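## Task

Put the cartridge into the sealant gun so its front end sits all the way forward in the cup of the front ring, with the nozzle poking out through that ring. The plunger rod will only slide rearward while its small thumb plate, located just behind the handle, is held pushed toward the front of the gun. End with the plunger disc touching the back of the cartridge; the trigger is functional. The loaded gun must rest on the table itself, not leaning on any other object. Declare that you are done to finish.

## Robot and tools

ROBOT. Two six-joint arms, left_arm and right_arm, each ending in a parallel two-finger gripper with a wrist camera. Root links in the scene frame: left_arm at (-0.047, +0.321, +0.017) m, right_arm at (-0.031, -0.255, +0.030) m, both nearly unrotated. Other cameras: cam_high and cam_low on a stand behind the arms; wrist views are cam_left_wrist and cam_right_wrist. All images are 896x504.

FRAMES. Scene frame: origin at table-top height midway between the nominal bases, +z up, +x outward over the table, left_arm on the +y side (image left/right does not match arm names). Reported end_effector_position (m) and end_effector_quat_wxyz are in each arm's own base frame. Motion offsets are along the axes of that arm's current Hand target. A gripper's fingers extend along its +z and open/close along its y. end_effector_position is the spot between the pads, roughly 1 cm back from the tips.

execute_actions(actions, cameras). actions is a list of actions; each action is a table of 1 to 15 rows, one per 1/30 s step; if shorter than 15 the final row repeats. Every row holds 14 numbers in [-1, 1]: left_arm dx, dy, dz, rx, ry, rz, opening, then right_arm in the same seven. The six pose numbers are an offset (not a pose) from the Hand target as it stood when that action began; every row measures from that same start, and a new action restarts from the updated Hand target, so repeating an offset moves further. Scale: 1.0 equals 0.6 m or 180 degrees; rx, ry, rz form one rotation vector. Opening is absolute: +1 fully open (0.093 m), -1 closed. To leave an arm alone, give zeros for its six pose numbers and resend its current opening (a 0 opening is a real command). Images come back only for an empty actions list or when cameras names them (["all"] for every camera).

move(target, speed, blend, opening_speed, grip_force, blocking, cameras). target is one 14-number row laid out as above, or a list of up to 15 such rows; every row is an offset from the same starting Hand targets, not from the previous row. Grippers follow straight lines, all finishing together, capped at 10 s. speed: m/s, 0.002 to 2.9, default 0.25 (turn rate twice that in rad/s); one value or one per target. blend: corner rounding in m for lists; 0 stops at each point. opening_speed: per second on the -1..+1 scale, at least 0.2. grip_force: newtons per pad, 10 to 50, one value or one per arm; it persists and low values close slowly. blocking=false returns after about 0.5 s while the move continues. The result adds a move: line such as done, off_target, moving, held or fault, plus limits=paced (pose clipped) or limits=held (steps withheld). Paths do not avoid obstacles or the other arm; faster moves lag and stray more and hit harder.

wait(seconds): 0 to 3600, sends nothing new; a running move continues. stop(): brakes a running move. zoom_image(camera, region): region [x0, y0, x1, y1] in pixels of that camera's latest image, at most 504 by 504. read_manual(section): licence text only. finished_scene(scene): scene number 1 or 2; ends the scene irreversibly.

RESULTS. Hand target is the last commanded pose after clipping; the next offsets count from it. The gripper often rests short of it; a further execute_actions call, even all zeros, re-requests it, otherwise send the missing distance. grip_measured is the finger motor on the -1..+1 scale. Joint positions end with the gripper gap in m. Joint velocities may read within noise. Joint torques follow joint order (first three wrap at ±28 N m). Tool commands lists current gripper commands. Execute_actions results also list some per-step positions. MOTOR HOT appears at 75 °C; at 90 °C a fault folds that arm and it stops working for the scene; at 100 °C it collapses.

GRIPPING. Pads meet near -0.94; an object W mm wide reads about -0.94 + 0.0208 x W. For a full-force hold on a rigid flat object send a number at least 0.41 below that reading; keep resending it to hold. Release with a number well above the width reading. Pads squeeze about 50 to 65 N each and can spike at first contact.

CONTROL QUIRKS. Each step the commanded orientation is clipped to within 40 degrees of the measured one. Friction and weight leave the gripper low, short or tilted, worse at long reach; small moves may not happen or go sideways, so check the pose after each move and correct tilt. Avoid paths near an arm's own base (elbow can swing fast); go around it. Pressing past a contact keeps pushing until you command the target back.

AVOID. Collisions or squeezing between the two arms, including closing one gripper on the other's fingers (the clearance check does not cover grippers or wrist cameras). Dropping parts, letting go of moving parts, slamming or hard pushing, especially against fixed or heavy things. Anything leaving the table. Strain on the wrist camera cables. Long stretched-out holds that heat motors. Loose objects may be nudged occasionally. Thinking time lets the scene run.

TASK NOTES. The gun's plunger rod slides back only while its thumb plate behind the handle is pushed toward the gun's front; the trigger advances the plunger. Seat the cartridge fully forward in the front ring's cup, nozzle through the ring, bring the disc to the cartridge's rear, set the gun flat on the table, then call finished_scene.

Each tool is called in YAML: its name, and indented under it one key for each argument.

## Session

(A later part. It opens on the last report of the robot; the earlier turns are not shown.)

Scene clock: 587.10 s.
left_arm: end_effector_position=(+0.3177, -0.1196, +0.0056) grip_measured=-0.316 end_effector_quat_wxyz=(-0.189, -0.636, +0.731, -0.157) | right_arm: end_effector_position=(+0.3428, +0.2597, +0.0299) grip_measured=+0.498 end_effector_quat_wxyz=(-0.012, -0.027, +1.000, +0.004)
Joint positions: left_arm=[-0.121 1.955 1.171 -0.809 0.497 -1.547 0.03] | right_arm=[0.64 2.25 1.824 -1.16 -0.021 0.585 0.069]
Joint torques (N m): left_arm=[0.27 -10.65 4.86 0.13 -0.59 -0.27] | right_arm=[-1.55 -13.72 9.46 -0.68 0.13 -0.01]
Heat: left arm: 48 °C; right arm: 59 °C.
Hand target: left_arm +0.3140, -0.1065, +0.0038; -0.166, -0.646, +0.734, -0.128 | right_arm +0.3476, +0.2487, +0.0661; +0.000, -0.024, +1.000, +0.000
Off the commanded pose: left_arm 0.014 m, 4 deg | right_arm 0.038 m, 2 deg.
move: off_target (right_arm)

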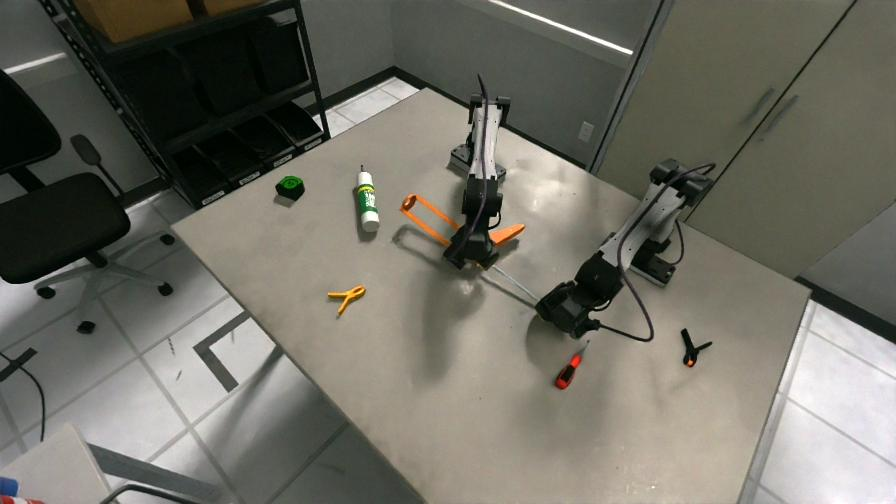

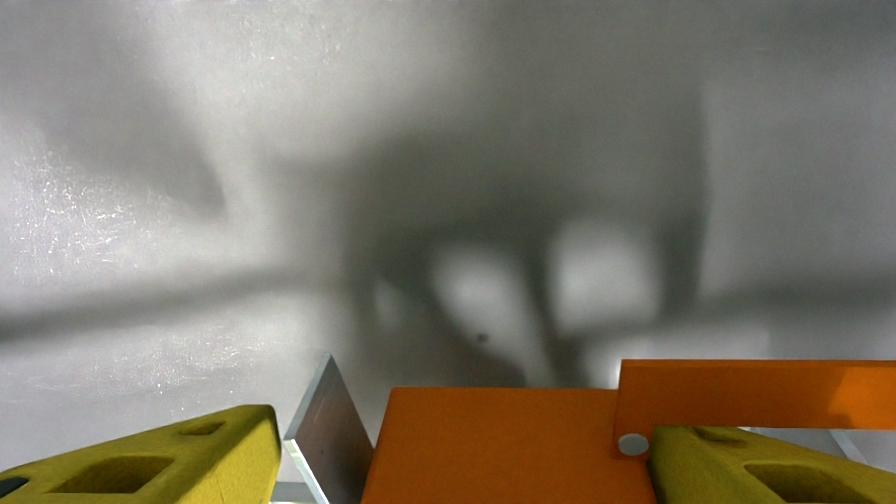

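move:
  target:
    - [0,0,0,0,0,0,-0.85,0,0,0.1,0,0,0,0.5]
    - [0.03,-0.0045,0.0134,0,0,0,-0.85,0,0,0.1,0,0,0,0.5]
  speed: 0.08
  cameras: ["cam_high","cam_right_wrist"]

Scene clock: 593.20 s.
left_arm: end_effector_position=(+0.3116, -0.1248, +0.0009) grip_measured=-0.318 end_effector_quat_wxyz=(-0.175, -0.639, +0.738, -0.126) | right_arm: end_effector_position=(+0.3429, +0.2533, +0.0131) grip_measured=+0.499 end_effector_quat_wxyz=(-0.009, -0.023, +1.000, +0.002)
Joint positions: left_arm=[-0.168 1.955 1.171 -0.816 0.434 -1.589 0.03] | right_arm=[0.631 2.248 1.752 -1.088 -0.013 0.585 0.069]
Joint velocities: left_arm=[0.007 -0.007 -0.002 0.007 -0.154 -0.007 -0.001] | right_arm=[within noise]
Joint torques (N m): left_arm=[-0.94 -10.28 5.2 0.35 -0.04 -0.43] | right_arm=[-0.81 -9.57 3.26 0.6 0.1 0]
Heat: left arm: 48 °C; right arm: 60 °C.
Hand target: left_arm +0.3141, -0.1265, +0.0038; -0.166, -0.646, +0.734, -0.128 | right_arm +0.3475, +0.2487, +0.0061; +0.000, -0.024, +1.000, +0.000
Off the commanded pose: left_arm 0.004 m, 1 deg | right_arm 0.010 m, 1 deg.
move: done

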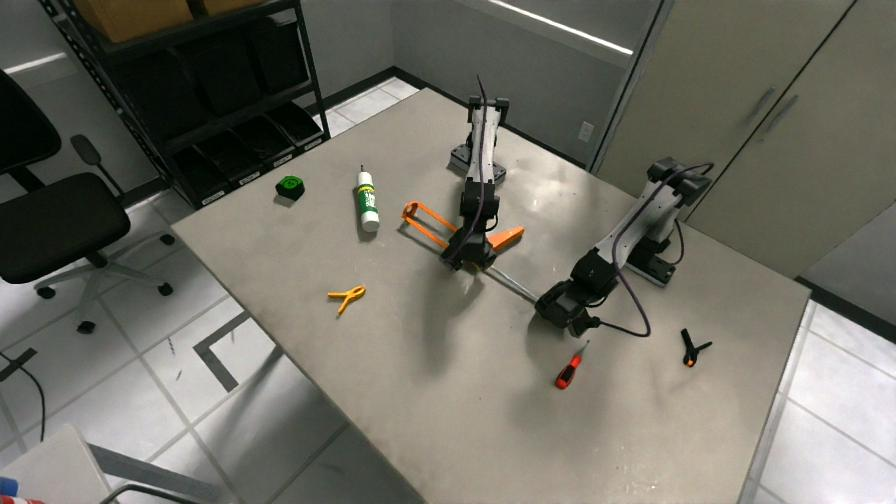

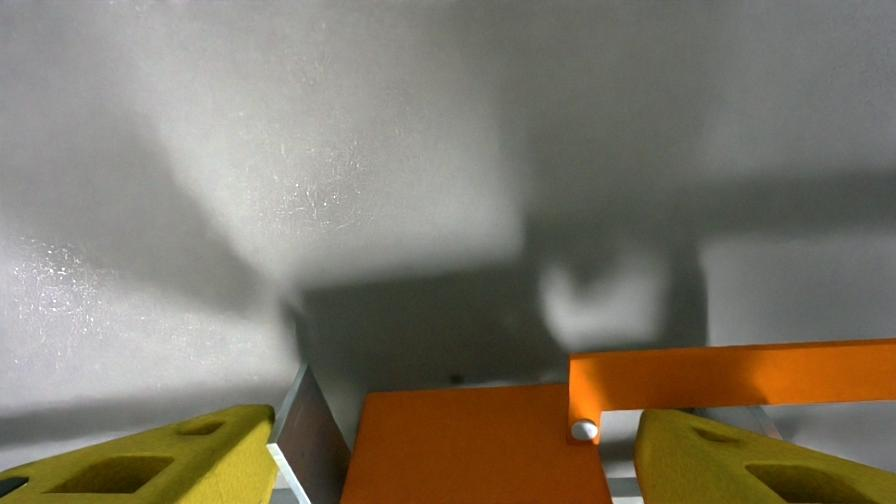

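move:
  target: [0,0,0,0,0,0,-0.85,0,0,-0.1,0,0,0,0.5]
  speed: 0.08
  cameras: ["cam_high","cam_right_wrist"]

Scene clock: 597.33 s.
left_arm: end_effector_position=(+0.3119, -0.1248, +0.0009) grip_measured=-0.319 end_effector_quat_wxyz=(-0.175, -0.639, +0.738, -0.127) | right_arm: end_effector_position=(+0.3402, +0.2487, +0.0463) grip_measured=+0.499 end_effector_quat_wxyz=(-0.020, -0.025, +0.999, -0.006)
Joint positions: left_arm=[-0.168 1.955 1.171 -0.815 0.434 -1.589 0.03] | right_arm=[0.626 2.228 1.852 -1.236 -0.013 0.576 0.069]
Joint torques (N m): left_arm=[-1.01 -10.26 5.26 0.35 -0.04 -0.4] | right_arm=[-0.38 -11.74 8.31 -0.14 0.1 0]
Heat: left arm: 48 °C; right arm: 61 °C.
Hand target: left_arm +0.3141, -0.1265, +0.0038; -0.166, -0.646, +0.734, -0.128 | right_arm +0.3476, +0.2487, +0.0662; +0.000, -0.024, +1.000, +0.000
Off the commanded pose: left_arm 0.004 m, 1 deg | right_arm 0.021 m, 2 deg.
move: off_target (right_arm)

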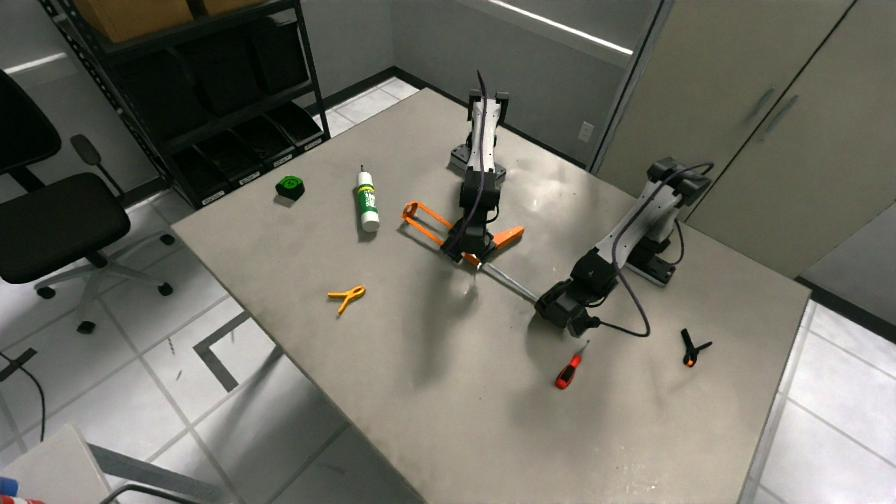

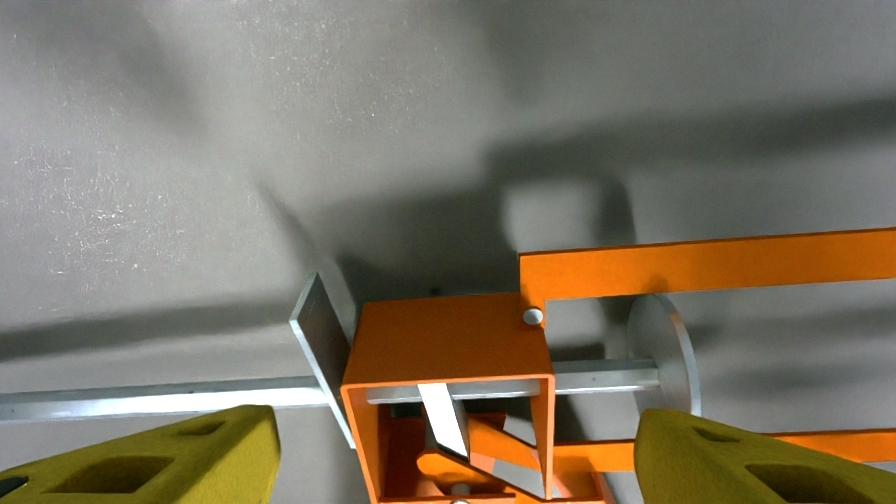

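move:
  target:
    - [0,0,0,0,0,0,-0.85,0,0,-0.0397,0,0,0,-1]
    - [0,0,0,0,0,0,-0.85,0.0098,0.1278,-0.0397,0.1105,0.1081,-0.4983,-1]
  speed: 0.15
  cameras: ["cam_high","cam_right_wrist","cam_left_wrist"]

Scene clock: 650.10 s.
left_arm: end_effector_position=(+0.3119, -0.1248, +0.0009) grip_measured=-0.319 end_effector_quat_wxyz=(-0.175, -0.639, +0.738, -0.127) | right_arm: end_effector_position=(+0.3361, +0.3241, +0.0916) grip_measured=-0.989 end_effector_quat_wxyz=(+0.008, +0.729, -0.668, +0.149)
Joint positions: left_arm=[-0.168 1.955 1.171 -0.815 0.434 -1.589 0.03] | right_arm=[0.873 2.448 2.383 -1.536 0.298 -0.78 0]
Joint torques (N m): left_arm=[-1.03 -10.29 5.24 0.35 -0.03 -0.42] | right_arm=[0.61 -8.83 8.12 -0.09 0.28 -0.15]
Heat: left arm: 47 °C; right arm: 61 °C.
Hand target: left_arm +0.3141, -0.1265, +0.0038; -0.166, -0.646, +0.734, -0.128 | right_arm +0.3380, +0.3250, +0.0900; +0.148, +0.714, -0.666, +0.159
Off the commanded pose: left_arm 0.004 m, 1 deg | right_arm 0.003 m, 16 deg.
joint sent to its limit (right arm) — joint 4 (wrist pitch), lower limit. The joint targets are off in orientation, not in position.
move: off_target (right_arm)
Images, in order (width x height): cam_high 896x504, cam_left_wrist 896x504, cam_right_wrist 896x504.

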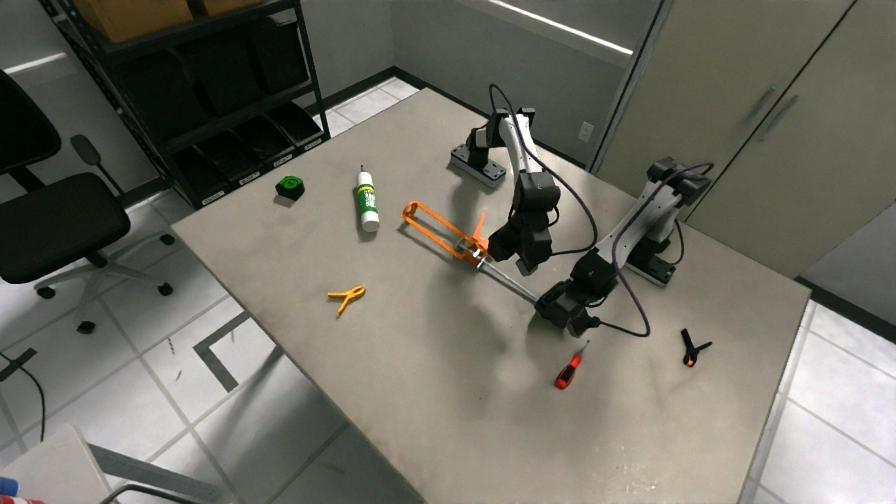

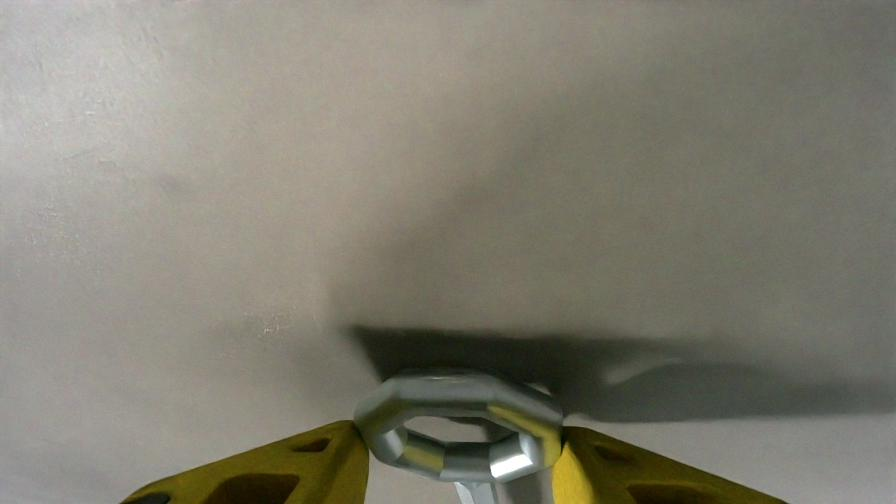

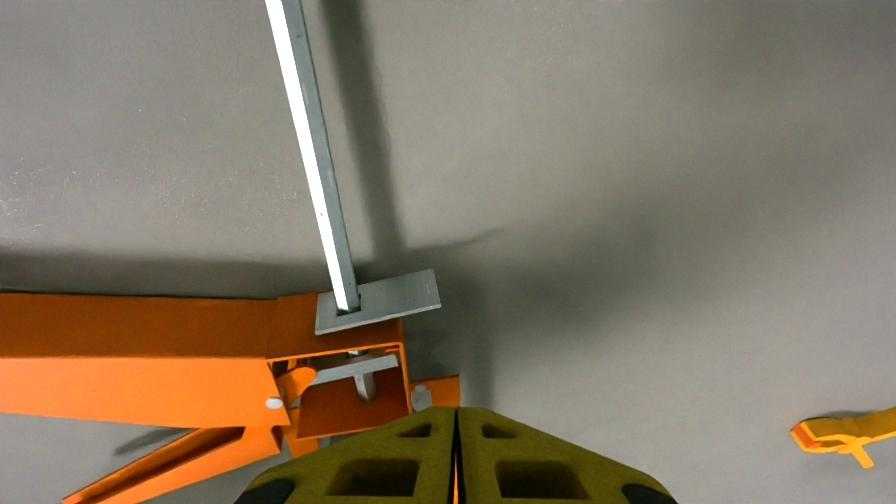

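move:
  target: [0,0,0,0,0,0,-0.85,-0.0365,-0.0035,0.1302,0,0,0,-1]
  speed: 0.1
  cameras: ["cam_high","cam_right_wrist"]

Scene clock: 665.07 s.
left_arm: end_effector_position=(+0.3119, -0.1248, +0.0009) grip_measured=-0.319 end_effector_quat_wxyz=(-0.175, -0.639, +0.738, -0.127) | right_arm: end_effector_position=(+0.3385, +0.3146, +0.0121) grip_measured=-0.989 end_effector_quat_wxyz=(+0.088, +0.728, -0.663, +0.151)
Joint positions: left_arm=[-0.168 1.955 1.171 -0.815 0.434 -1.589 0.03] | right_arm=[0.856 2.641 2.412 -1.532 0.298 -0.78 0]
Joint torques (N m): left_arm=[-0.99 -10.32 5.24 0.35 -0.05 -0.43] | right_arm=[-0.27 -9.48 7.8 -0.37 0.21 0.15]
Heat: left arm: 48 °C; right arm: 59 °C.
Hand target: left_arm +0.3141, -0.1265, +0.0038; -0.166, -0.646, +0.734, -0.128 | right_arm +0.3411, +0.3119, +0.0099; +0.148, +0.714, -0.666, +0.159
Off the commanded pose: left_arm 0.004 m, 1 deg | right_arm 0.004 m, 7 deg.
joint sent to its limit (right arm) — joint 4 (wrist pitch), lower limit. The joint targets are off in orientation, not in position.
move: off_target (right_arm)

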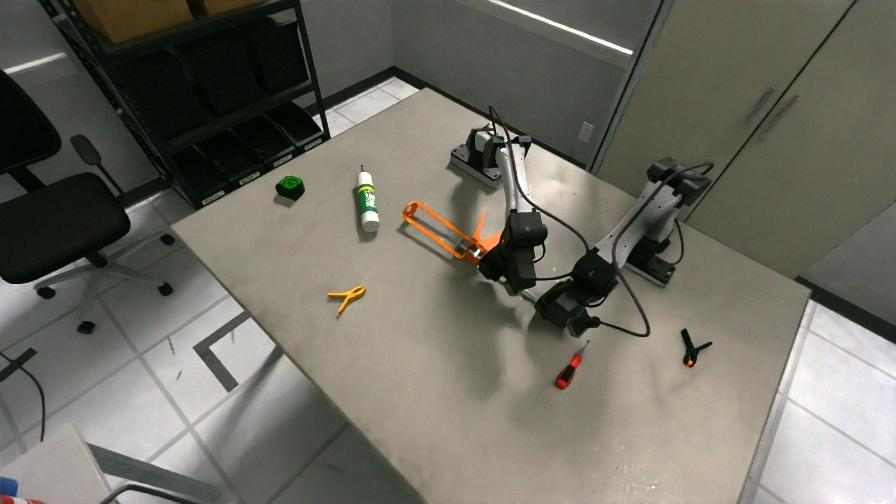

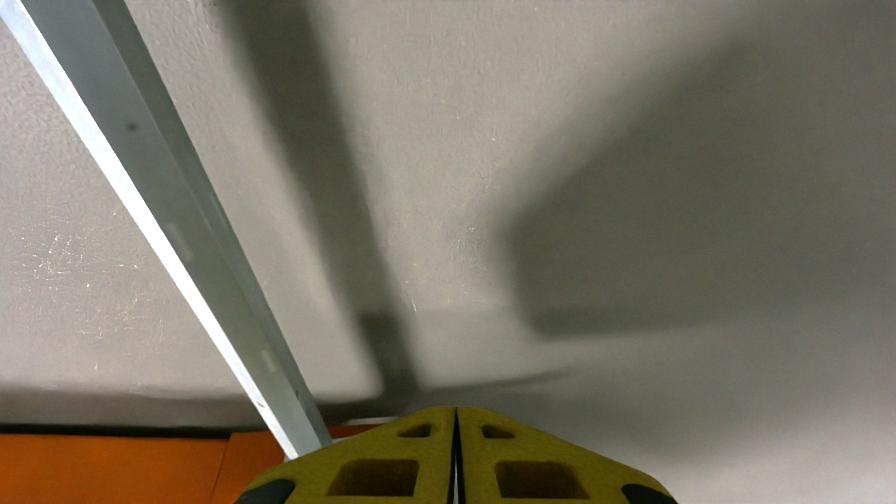

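zoom_image:
  camera: "cam_right_wrist"
  region: [200, 360, 500, 504]

zoom_image:
  camera: "cam_high"
  region: [390, 190, 610, 350]

Scaled by 1.680 from the camera's image (finer frame: 1280x720).

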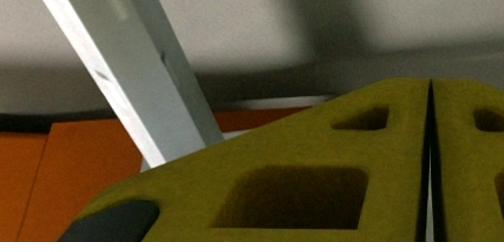

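Scaled by 2.291 from the camera's image (finer frame: 1280x720).

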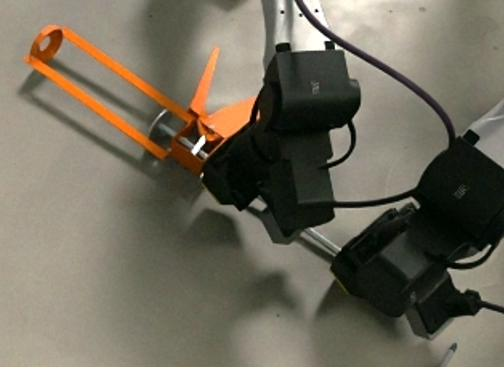

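move:
  target: [0,0,0,0,0,0,-0.85,0.02,0,-0.045,0,0,0,-1]
  speed: 0.1
  cameras: ["cam_right_wrist"]

Scene clock: 683.33 s.
left_arm: end_effector_position=(+0.3119, -0.1248, +0.0009) grip_measured=-0.319 end_effector_quat_wxyz=(-0.175, -0.639, +0.738, -0.127) | right_arm: end_effector_position=(+0.3395, +0.3158, +0.0191) grip_measured=-0.989 end_effector_quat_wxyz=(+0.080, +0.728, -0.664, +0.151)
Joint positions: left_arm=[-0.168 1.955 1.171 -0.815 0.434 -1.589 0.03] | right_arm=[0.856 2.625 2.412 -1.532 0.298 -0.78 0]
Joint torques (N m): left_arm=[-0.94 -10.28 5.29 0.35 -0.05 -0.41] | right_arm=[0.02 -14.38 5.49 -0.37 0.22 -0.04]
Heat: left arm: 48 °C; right arm: 62 °C.
Hand target: left_arm +0.3141, -0.1265, +0.0038; -0.166, -0.646, +0.734, -0.128 | right_arm +0.3411, +0.3125, +0.0395; +0.148, +0.714, -0.666, +0.159
Off the commanded pose: left_arm 0.004 m, 1 deg | right_arm 0.021 m, 8 deg.
joint sent to its limit (right arm) — joint 4 (wrist pitch), lower limit. The joint targets are off in orientation, not in position.
move: off_target (right_arm)

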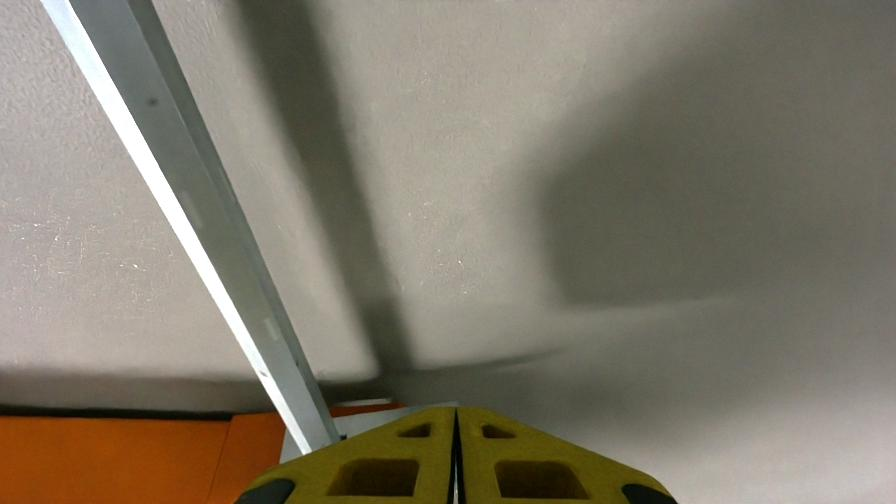

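move:
  target:
    - [0,0,0,0,0,0,-0.85,-0.0192,0.0103,0.0492,0,0,0,-1]
    - [0,0,0,0,0,0,-0.85,0.0125,0.0103,0.0631,0,0,0,-1]
  speed: 0.08
  cameras: ["cam_right_wrist"]

Scene clock: 694.33 s.
left_arm: end_effector_position=(+0.3122, -0.1249, +0.0009) grip_measured=-0.319 end_effector_quat_wxyz=(-0.174, -0.639, +0.738, -0.127) | right_arm: end_effector_position=(+0.3386, +0.2988, +0.0063) grip_measured=-0.989 end_effector_quat_wxyz=(+0.110, +0.721, -0.668, +0.150)
Joint positions: left_arm=[-0.168 1.955 1.171 -0.813 0.434 -1.589 0.03] | right_arm=[0.833 2.631 2.362 -1.532 0.298 -0.78 0]
Joint torques (N m): left_arm=[-1.03 -10.28 5.26 0.34 -0.04 -0.41] | right_arm=[-0.35 -11.79 3.88 -0.45 0.22 0.04]
Heat: left arm: 48 °C; right arm: 66 °C.
Hand target: left_arm +0.3141, -0.1265, +0.0038; -0.166, -0.646, +0.734, -0.128 | right_arm +0.3364, +0.2894, +0.0082; +0.148, +0.714, -0.666, +0.159
Off the commanded pose: left_arm 0.004 m, 1 deg | right_arm 0.010 m, 5 deg.
joint sent to its limit (right arm) — joint 4 (wrist pitch), lower limit. The joint targets are off in orientation, not in position.
move: off_target (right_arm)

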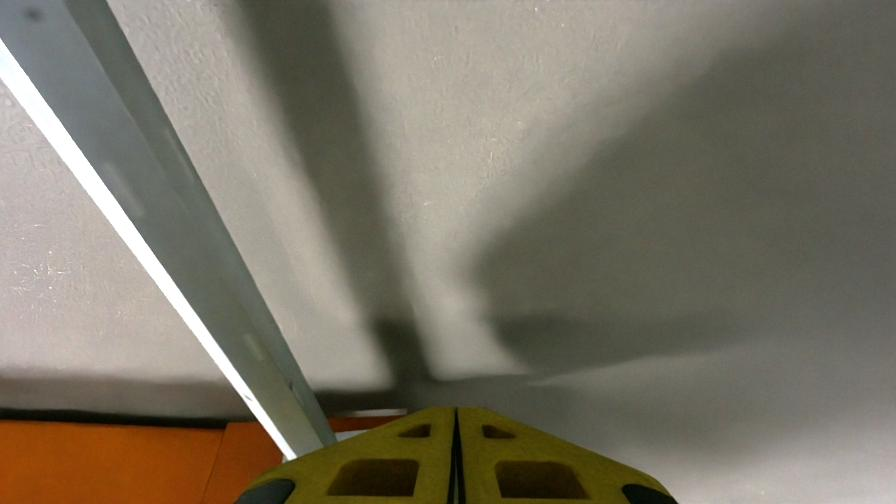

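move:
  target: [0,0,0,0,0,0,-0.85,0.0452,0.0035,0.0212,0,0,0,-1]
  speed: 0.04
  cameras: ["cam_right_wrist","cam_high"]

zoom_image:
  camera: "cam_high"
  region: [390, 190, 610, 350]

Scene clock: 701.57 s.
left_arm: end_effector_position=(+0.3133, -0.1358, +0.0032) grip_measured=-0.319 end_effector_quat_wxyz=(-0.182, -0.631, +0.741, -0.142) | right_arm: end_effector_position=(+0.3321, +0.2788, +0.0018) grip_measured=-0.989 end_effector_quat_wxyz=(+0.132, +0.719, -0.666, +0.148)
Joint positions: left_arm=[-0.185 1.955 1.171 -0.795 0.466 -1.595 0.03] | right_arm=[0.813 2.575 2.227 -1.493 0.298 -0.794 0]
Joint torques (N m): left_arm=[0.7 -10.35 5.24 0.3 -0.26 -0.35] | right_arm=[-2.36 -12.62 2.88 -0.53 0.33 -0.12]
Heat: left arm: 48 °C; right arm: 67 °C.
Hand target: left_arm +0.3141, -0.1265, +0.0038; -0.166, -0.646, +0.734, -0.128 | right_arm +0.3365, +0.2593, +0.0082; +0.148, +0.714, -0.666, +0.159
Off the commanded pose: left_arm 0.009 m, 3 deg | right_arm 0.021 m, 2 deg.
move: off_target (right_arm)
Images, in order (width x height): cam_high 896x504, cam_right_wrist 896x504.

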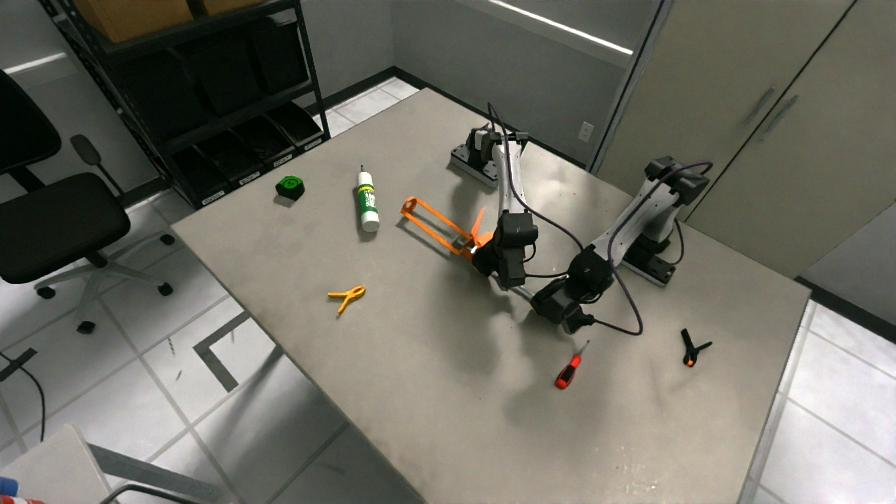

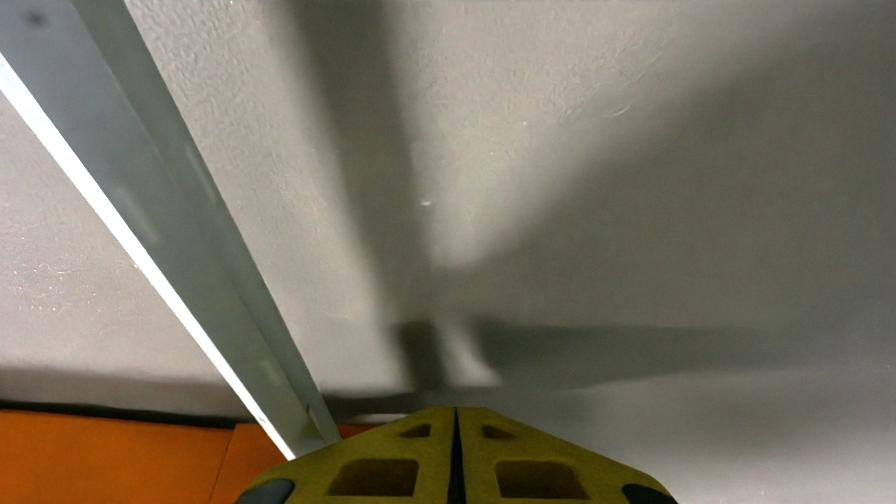

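Scaled by 2.291 from the camera's image (finer frame: 1280x720).

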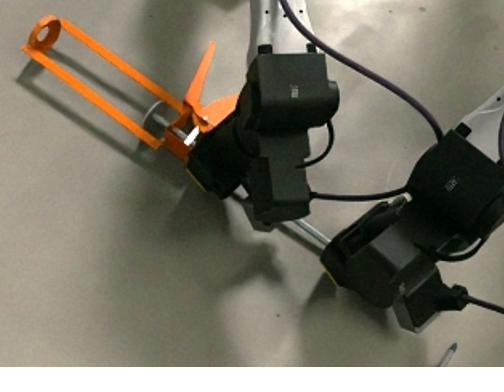

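move:
  target: [-0.0226,0.0033,-0.01,0,0,0,-0.85,0.0473,0.0035,0.0167,0,0,0,-1]
  speed: 0.04
  cameras: ["cam_right_wrist","cam_high"]

zoom_image:
  camera: "cam_high"
  region: [390, 190, 610, 350]

Scene clock: 706.63 s.
left_arm: end_effector_position=(+0.3134, -0.1357, +0.0056) grip_measured=-0.319 end_effector_quat_wxyz=(-0.192, -0.626, +0.740, -0.153) | right_arm: end_effector_position=(+0.3317, +0.2496, +0.0030) grip_measured=-0.989 end_effector_quat_wxyz=(+0.134, +0.718, -0.669, +0.139)
Joint positions: left_arm=[-0.171 1.955 1.171 -0.8 0.497 -1.572 0.03] | right_arm=[0.762 2.462 2.026 -1.395 0.292 -0.841 0]
Joint torques (N m): left_arm=[3.37 -10.63 4.85 0.08 -0.58 -0.15] | right_arm=[-2.22 -12.22 2.91 -0.51 0.53 -0.13]
Heat: left arm: 48 °C; right arm: 68 °C.
Hand target: left_arm +0.3141, -0.1116, +0.0038; -0.166, -0.646, +0.734, -0.128 | right_arm +0.3364, +0.2293, +0.0111; +0.148, +0.714, -0.666, +0.159
Off the commanded pose: left_arm 0.024 m, 5 deg | right_arm 0.022 m, 3 deg.
move: off_target (left_arm, right_arm)
Images, in order (width x height): cam_high 896x504, cam_right_wrist 896x504.

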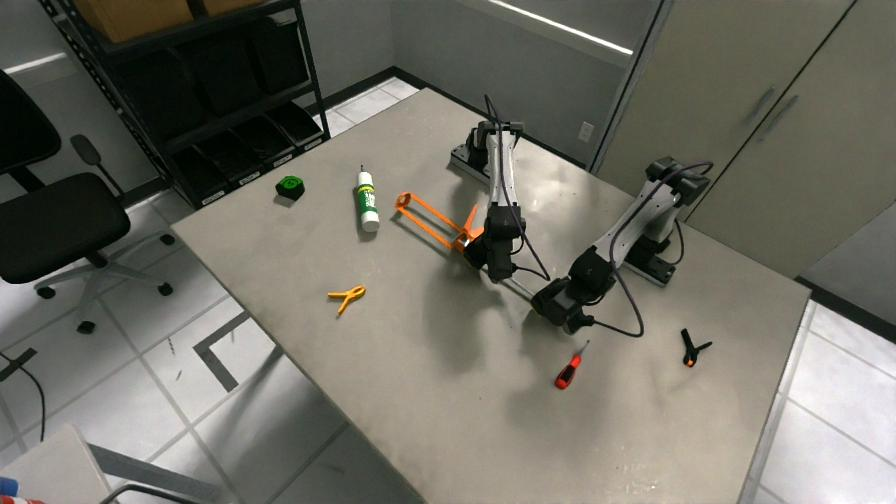

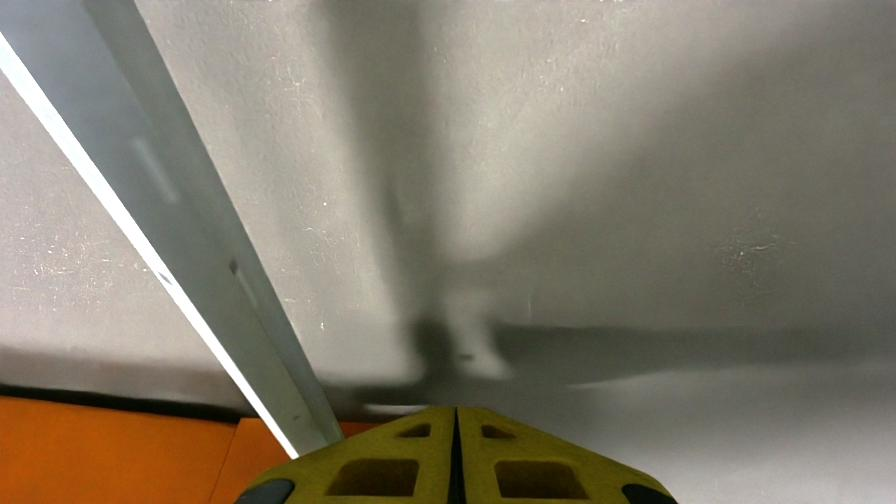

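Scaled by 2.291 from the camera's image (finer frame: 1280x720).

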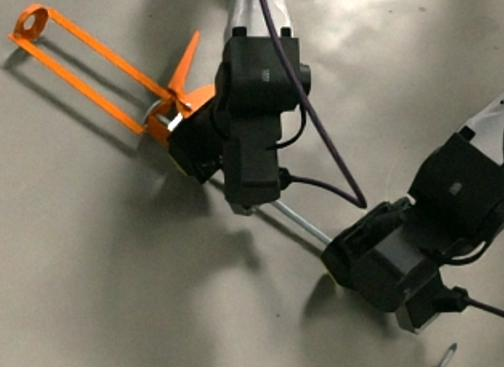

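move:
  target: [0,0,0,0,0,0,-0.85,0.03,0.0025,0.0141,0,0,0,-1]
  speed: 0.04
  cameras: ["cam_right_wrist","cam_high"]

zoom_image:
  camera: "cam_high"
  region: [390, 190, 510, 300]

Scene clock: 711.27 s.
left_arm: end_effector_position=(+0.3135, -0.1358, +0.0058) grip_measured=-0.319 end_effector_quat_wxyz=(-0.193, -0.625, +0.740, -0.155) | right_arm: end_effector_position=(+0.3329, +0.2409, +0.0036) grip_measured=-0.989 end_effector_quat_wxyz=(+0.116, +0.719, -0.671, +0.138)
Joint positions: left_arm=[-0.17 1.955 1.171 -0.8 0.5 -1.57 0.03] | right_arm=[0.745 2.396 1.919 -1.312 0.292 -0.863 0]
Joint torques (N m): left_arm=[3.29 -10.63 4.88 0.06 -0.63 -0.16] | right_arm=[-3.54 -11.81 2.7 -0.63 0.58 -0.17]
Heat: left arm: 49 °C; right arm: 69 °C.
Hand target: left_arm +0.3141, -0.1115, +0.0038; -0.166, -0.646, +0.734, -0.128 | right_arm +0.3364, +0.2093, +0.0111; +0.148, +0.714, -0.666, +0.159
Off the commanded pose: left_arm 0.024 m, 5 deg | right_arm 0.033 m, 4 deg.
move: off_target (right_arm)
Images, in order (width x height): cam_high 896x504, cam_right_wrist 896x504.

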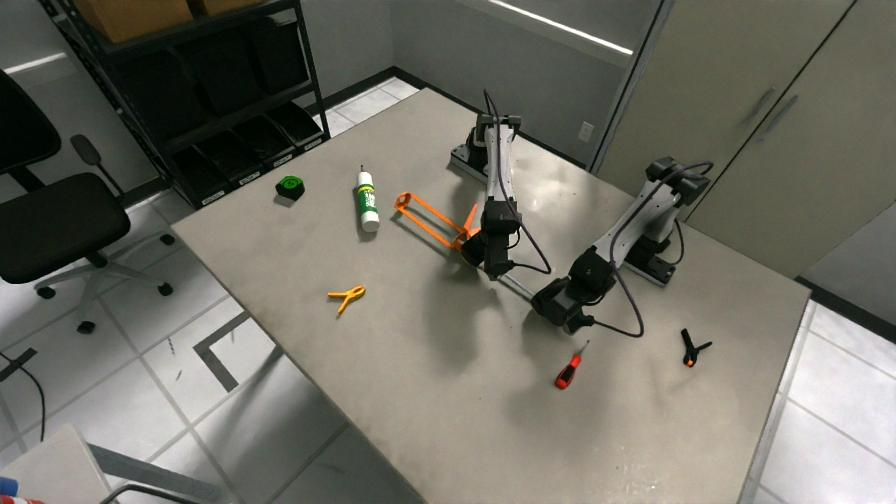

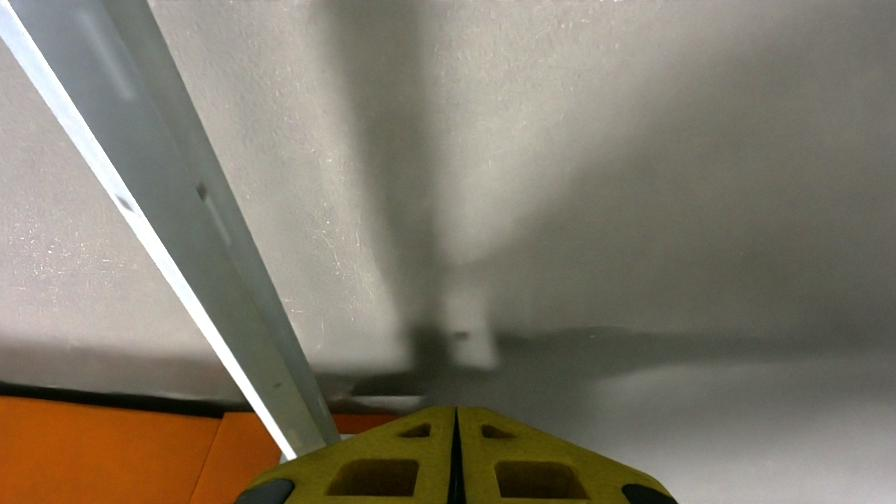

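Scaled by 4.200 from the camera's image (finer frame: 1280x720).

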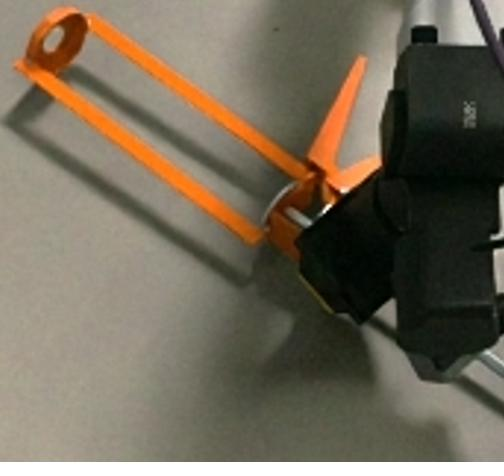

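move:
  target:
    - [0,0,0,0,0,0,-0.85,-0.08,-0.006,-0.038,0,0,0,-1]
    - [0,0,0,0,0,0,-0.85,-0.0459,-0.008,-0.169,0,0,0,-1]
  speed: 0.12
  cameras: ["cam_right_wrist"]

move:
  target: [0,0,0,0,0,0,0.1,0,0,0,0,0,0,-1]
  opening_speed: 0.5
  cameras: ["cam_left_wrist","cam_high"]

Scene clock: 718.80 s.
left_arm: end_effector_position=(+0.3164, -0.1205, +0.0022) grip_measured=-0.319 end_effector_quat_wxyz=(-0.176, -0.638, +0.737, -0.140) | right_arm: end_effector_position=(+0.3352, +0.2779, +0.0706) grip_measured=-0.989 end_effector_quat_wxyz=(+0.075, +0.728, -0.664, +0.153)
Joint positions: left_arm=[-0.145 1.955 1.171 -0.806 0.452 -1.567 0.03] | right_arm=[0.811 2.403 2.207 -1.524 0.31 -0.829 0]
Joint torques (N m): left_arm=[1.02 -10.52 4.88 0.06 -0.25 -0.17] | right_arm=[0.44 -12.78 7.49 -0.37 0.27 -0.05]
Heat: left arm: 49 °C; right arm: 67 °C.
Hand target: left_arm +0.3141, -0.1115, +0.0038; -0.166, -0.646, +0.734, -0.128 | right_arm +0.3364, +0.2773, +0.0914; +0.148, +0.714, -0.666, +0.159
Off the commanded pose: left_arm 0.009 m, 2 deg | right_arm 0.021 m, 9 deg.
joint sent to its limit (right arm) — joint 4 (wrist pitch), lower limit. The joint targets are off in orientation, not in position.
move: off_target (right_arm)

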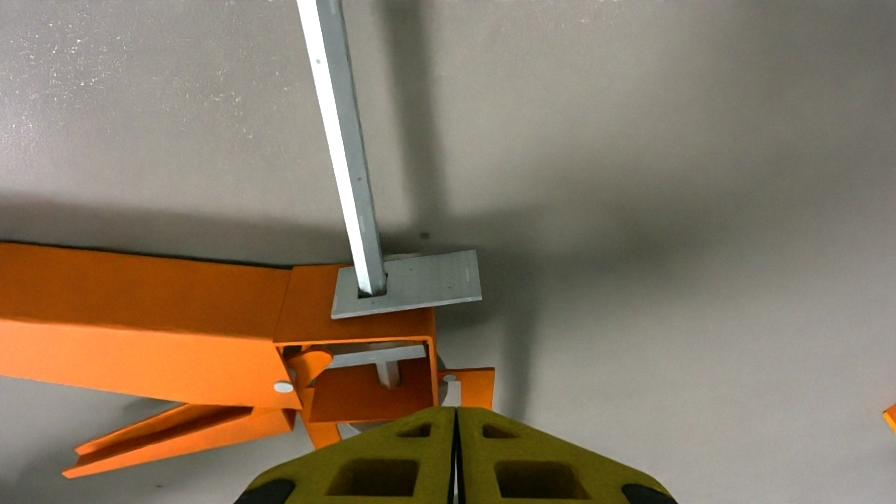

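Scene clock: 721.33 s.
left_arm: end_effector_position=(+0.3172, -0.1172, +0.0012) grip_measured=+0.098 end_effector_quat_wxyz=(-0.170, -0.640, +0.737, -0.136) | right_arm: end_effector_position=(+0.3352, +0.2779, +0.0706) grip_measured=-0.989 end_effector_quat_wxyz=(+0.075, +0.728, -0.664, +0.153)
Joint positions: left_arm=[-0.141 1.955 1.171 -0.806 0.439 -1.566 0.05] | right_arm=[0.811 2.403 2.207 -1.524 0.31 -0.829 0]
Joint torques (N m): left_arm=[0.64 -10.56 4.89 0.05 -0.11 -0.19] | right_arm=[0.46 -12.66 7.62 -0.38 0.25 -0.05]
Heat: left arm: 49 °C; right arm: 67 °C.
Hand target: left_arm +0.3141, -0.1115, +0.0038; -0.166, -0.646, +0.734, -0.128 | right_arm +0.3364, +0.2773, +0.0914; +0.148, +0.714, -0.666, +0.159
Off the commanded pose: left_arm 0.007 m, 1 deg | right_arm 0.021 m, 8 deg.
joint sent to its limit (right arm) — joint 4 (wrist pitch), lower limit. The joint targets are off in orientation, not in position.
move: done
Images, in order (width x height): cam_high 896x504, cam_left_wrist 896x504.

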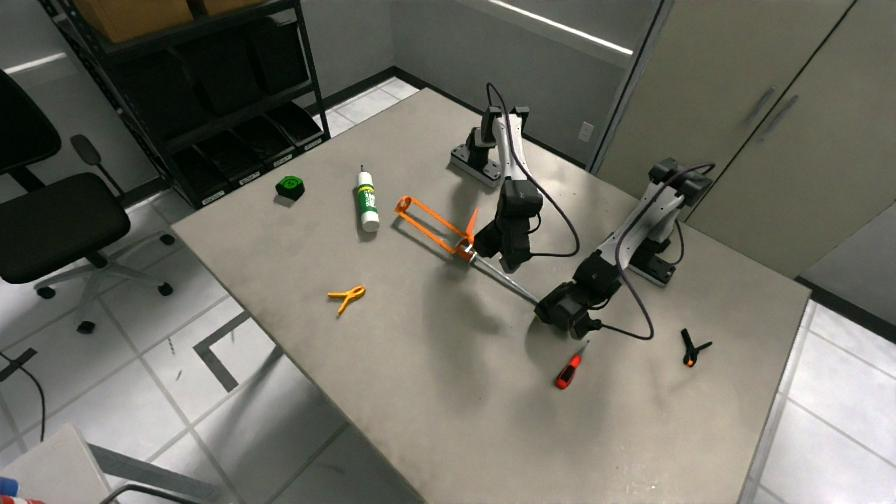

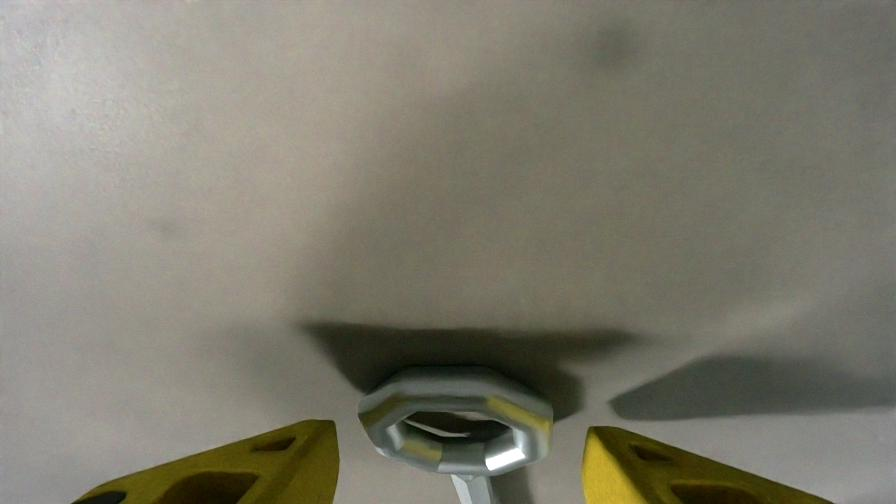

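move:
  target:
    - [0.041,0.0027,-0.0912,0,0,0,0.1,0,0,0,0,0,0,-1]
    - [0.0758,0.0442,-0.2387,0,0,0,0.1,0,0,0,0,0,0,-1]
  speed: 0.2
  cameras: ["cam_left_wrist"]

Scene clock: 740.10 s.
left_arm: end_effector_position=(+0.2905, -0.0960, +0.1444) grip_measured=+0.098 end_effector_quat_wxyz=(-0.179, -0.646, +0.731, -0.125) | right_arm: end_effector_position=(+0.3352, +0.2779, +0.0706) grip_measured=-0.989 end_effector_quat_wxyz=(+0.075, +0.728, -0.664, +0.153)
Joint positions: left_arm=[-0.085 1.728 1.474 -1.387 0.436 -1.517 0.05] | right_arm=[0.811 2.403 2.207 -1.524 0.31 -0.829 0]
Joint torques (N m): left_arm=[0.59 -8.31 8.98 -0.1 -0.09 -0.09] | right_arm=[0.51 -12.75 7.58 -0.38 0.29 -0.03]
Heat: left arm: 49 °C; right arm: 67 °C.
Hand target: left_arm +0.2940, -0.0916, +0.1537; -0.166, -0.646, +0.734, -0.128 | right_arm +0.3364, +0.2773, +0.0914; +0.148, +0.714, -0.666, +0.159
Off the commanded pose: left_arm 0.011 m, 2 deg | right_arm 0.021 m, 8 deg.
joint sent to its limit (right arm) — joint 4 (wrist pitch), lower limit. The joint targets are off in orientation, not in position.
move: off_target (left_arm)

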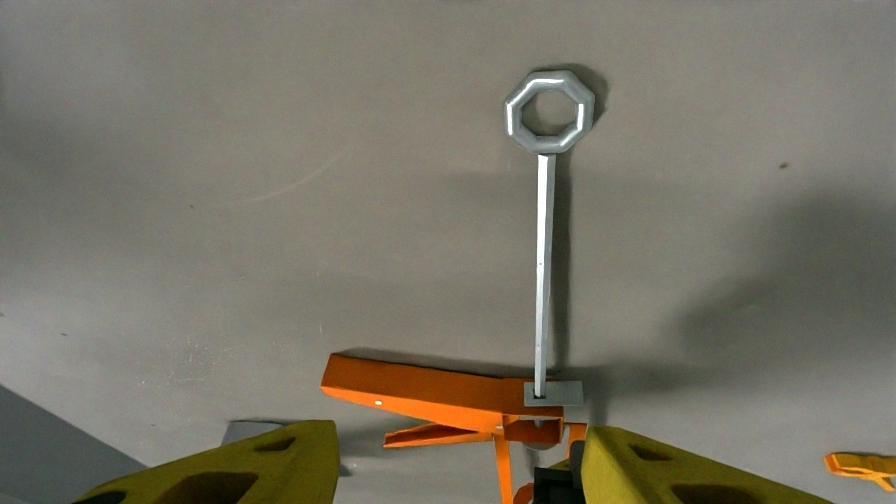

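move:
  target: [0,0,0,0,0,0,0.1,0.4387,0.0353,-0.0877,-0.0007,-0.2112,0.5356,0.6]
  speed: 0.25
  cameras: ["cam_right_wrist","cam_high"]

Scene clock: 752.23 s.
left_arm: end_effector_position=(+0.2905, -0.0960, +0.1444) grip_measured=+0.098 end_effector_quat_wxyz=(-0.179, -0.646, +0.731, -0.125) | right_arm: end_effector_position=(+0.3248, +0.0582, +0.2461) grip_measured=+0.598 end_effector_quat_wxyz=(+0.192, -0.015, +0.981, -0.012)
Joint positions: left_arm=[-0.085 1.728 1.474 -1.387 0.436 -1.517 0.05] | right_arm=[0.23 1.523 1.664 -1.338 0.103 0.18 0.074]
Joint torques (N m): left_arm=[0.59 -8.46 8.96 -0.09 -0.09 -0.08] | right_arm=[-0.27 -6.15 4.4 1.57 -0.1 0.31]
Heat: left arm: 49 °C; right arm: 66 °C.
Hand target: left_arm +0.2940, -0.0916, +0.1537; -0.166, -0.646, +0.734, -0.128 | right_arm +0.3304, +0.0601, +0.2504; +0.216, +0.000, +0.976, +0.001
Off the commanded pose: left_arm 0.011 m, 2 deg | right_arm 0.007 m, 4 deg.
move: off_target (right_arm)
Images, in order (width x height): cam_high 896x504, cam_right_wrist 896x504.

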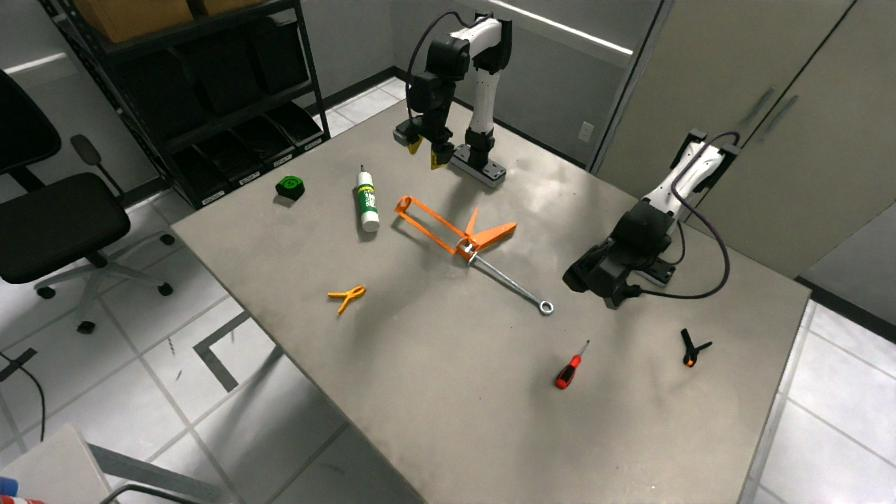

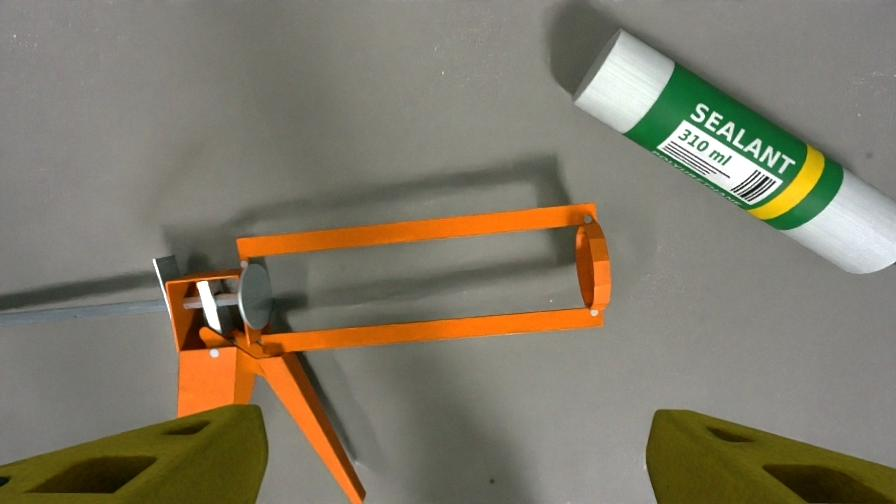

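zoom_image:
  camera: "cam_right_wrist"
  region: [540, 10, 896, 290]

zoom_image:
  camera: "cam_right_wrist"
  region: [500, 180, 660, 350]

zoom_image:
  camera: "cam_right_wrist"
  region: [140, 220, 340, 370]

Scaled by 1.416 from the camera's image (finer frame: 1280x720).

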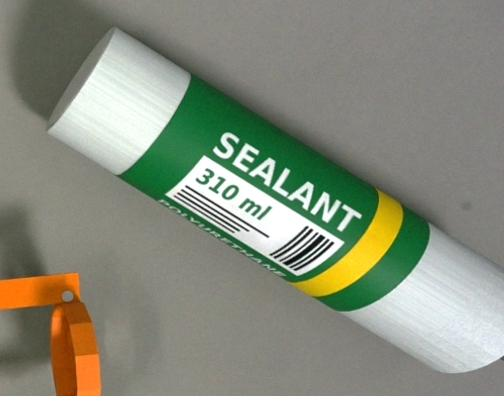

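Scaled by 2.965 from the camera's image (finer frame: 1280x720).

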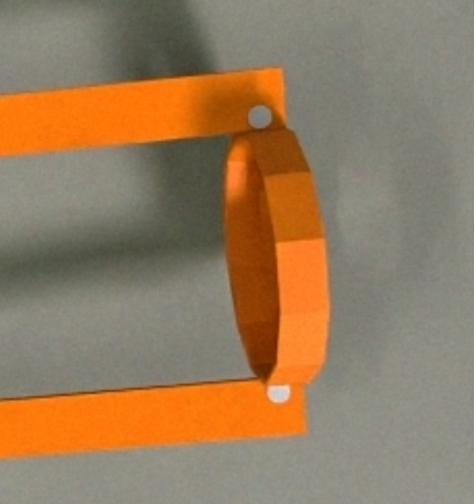

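Scaled by 2.520 from the camera's image (finer frame: 1280x720).

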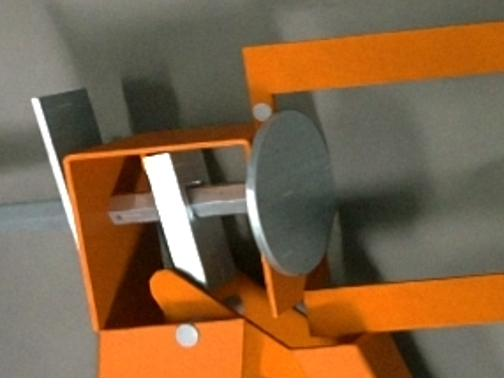

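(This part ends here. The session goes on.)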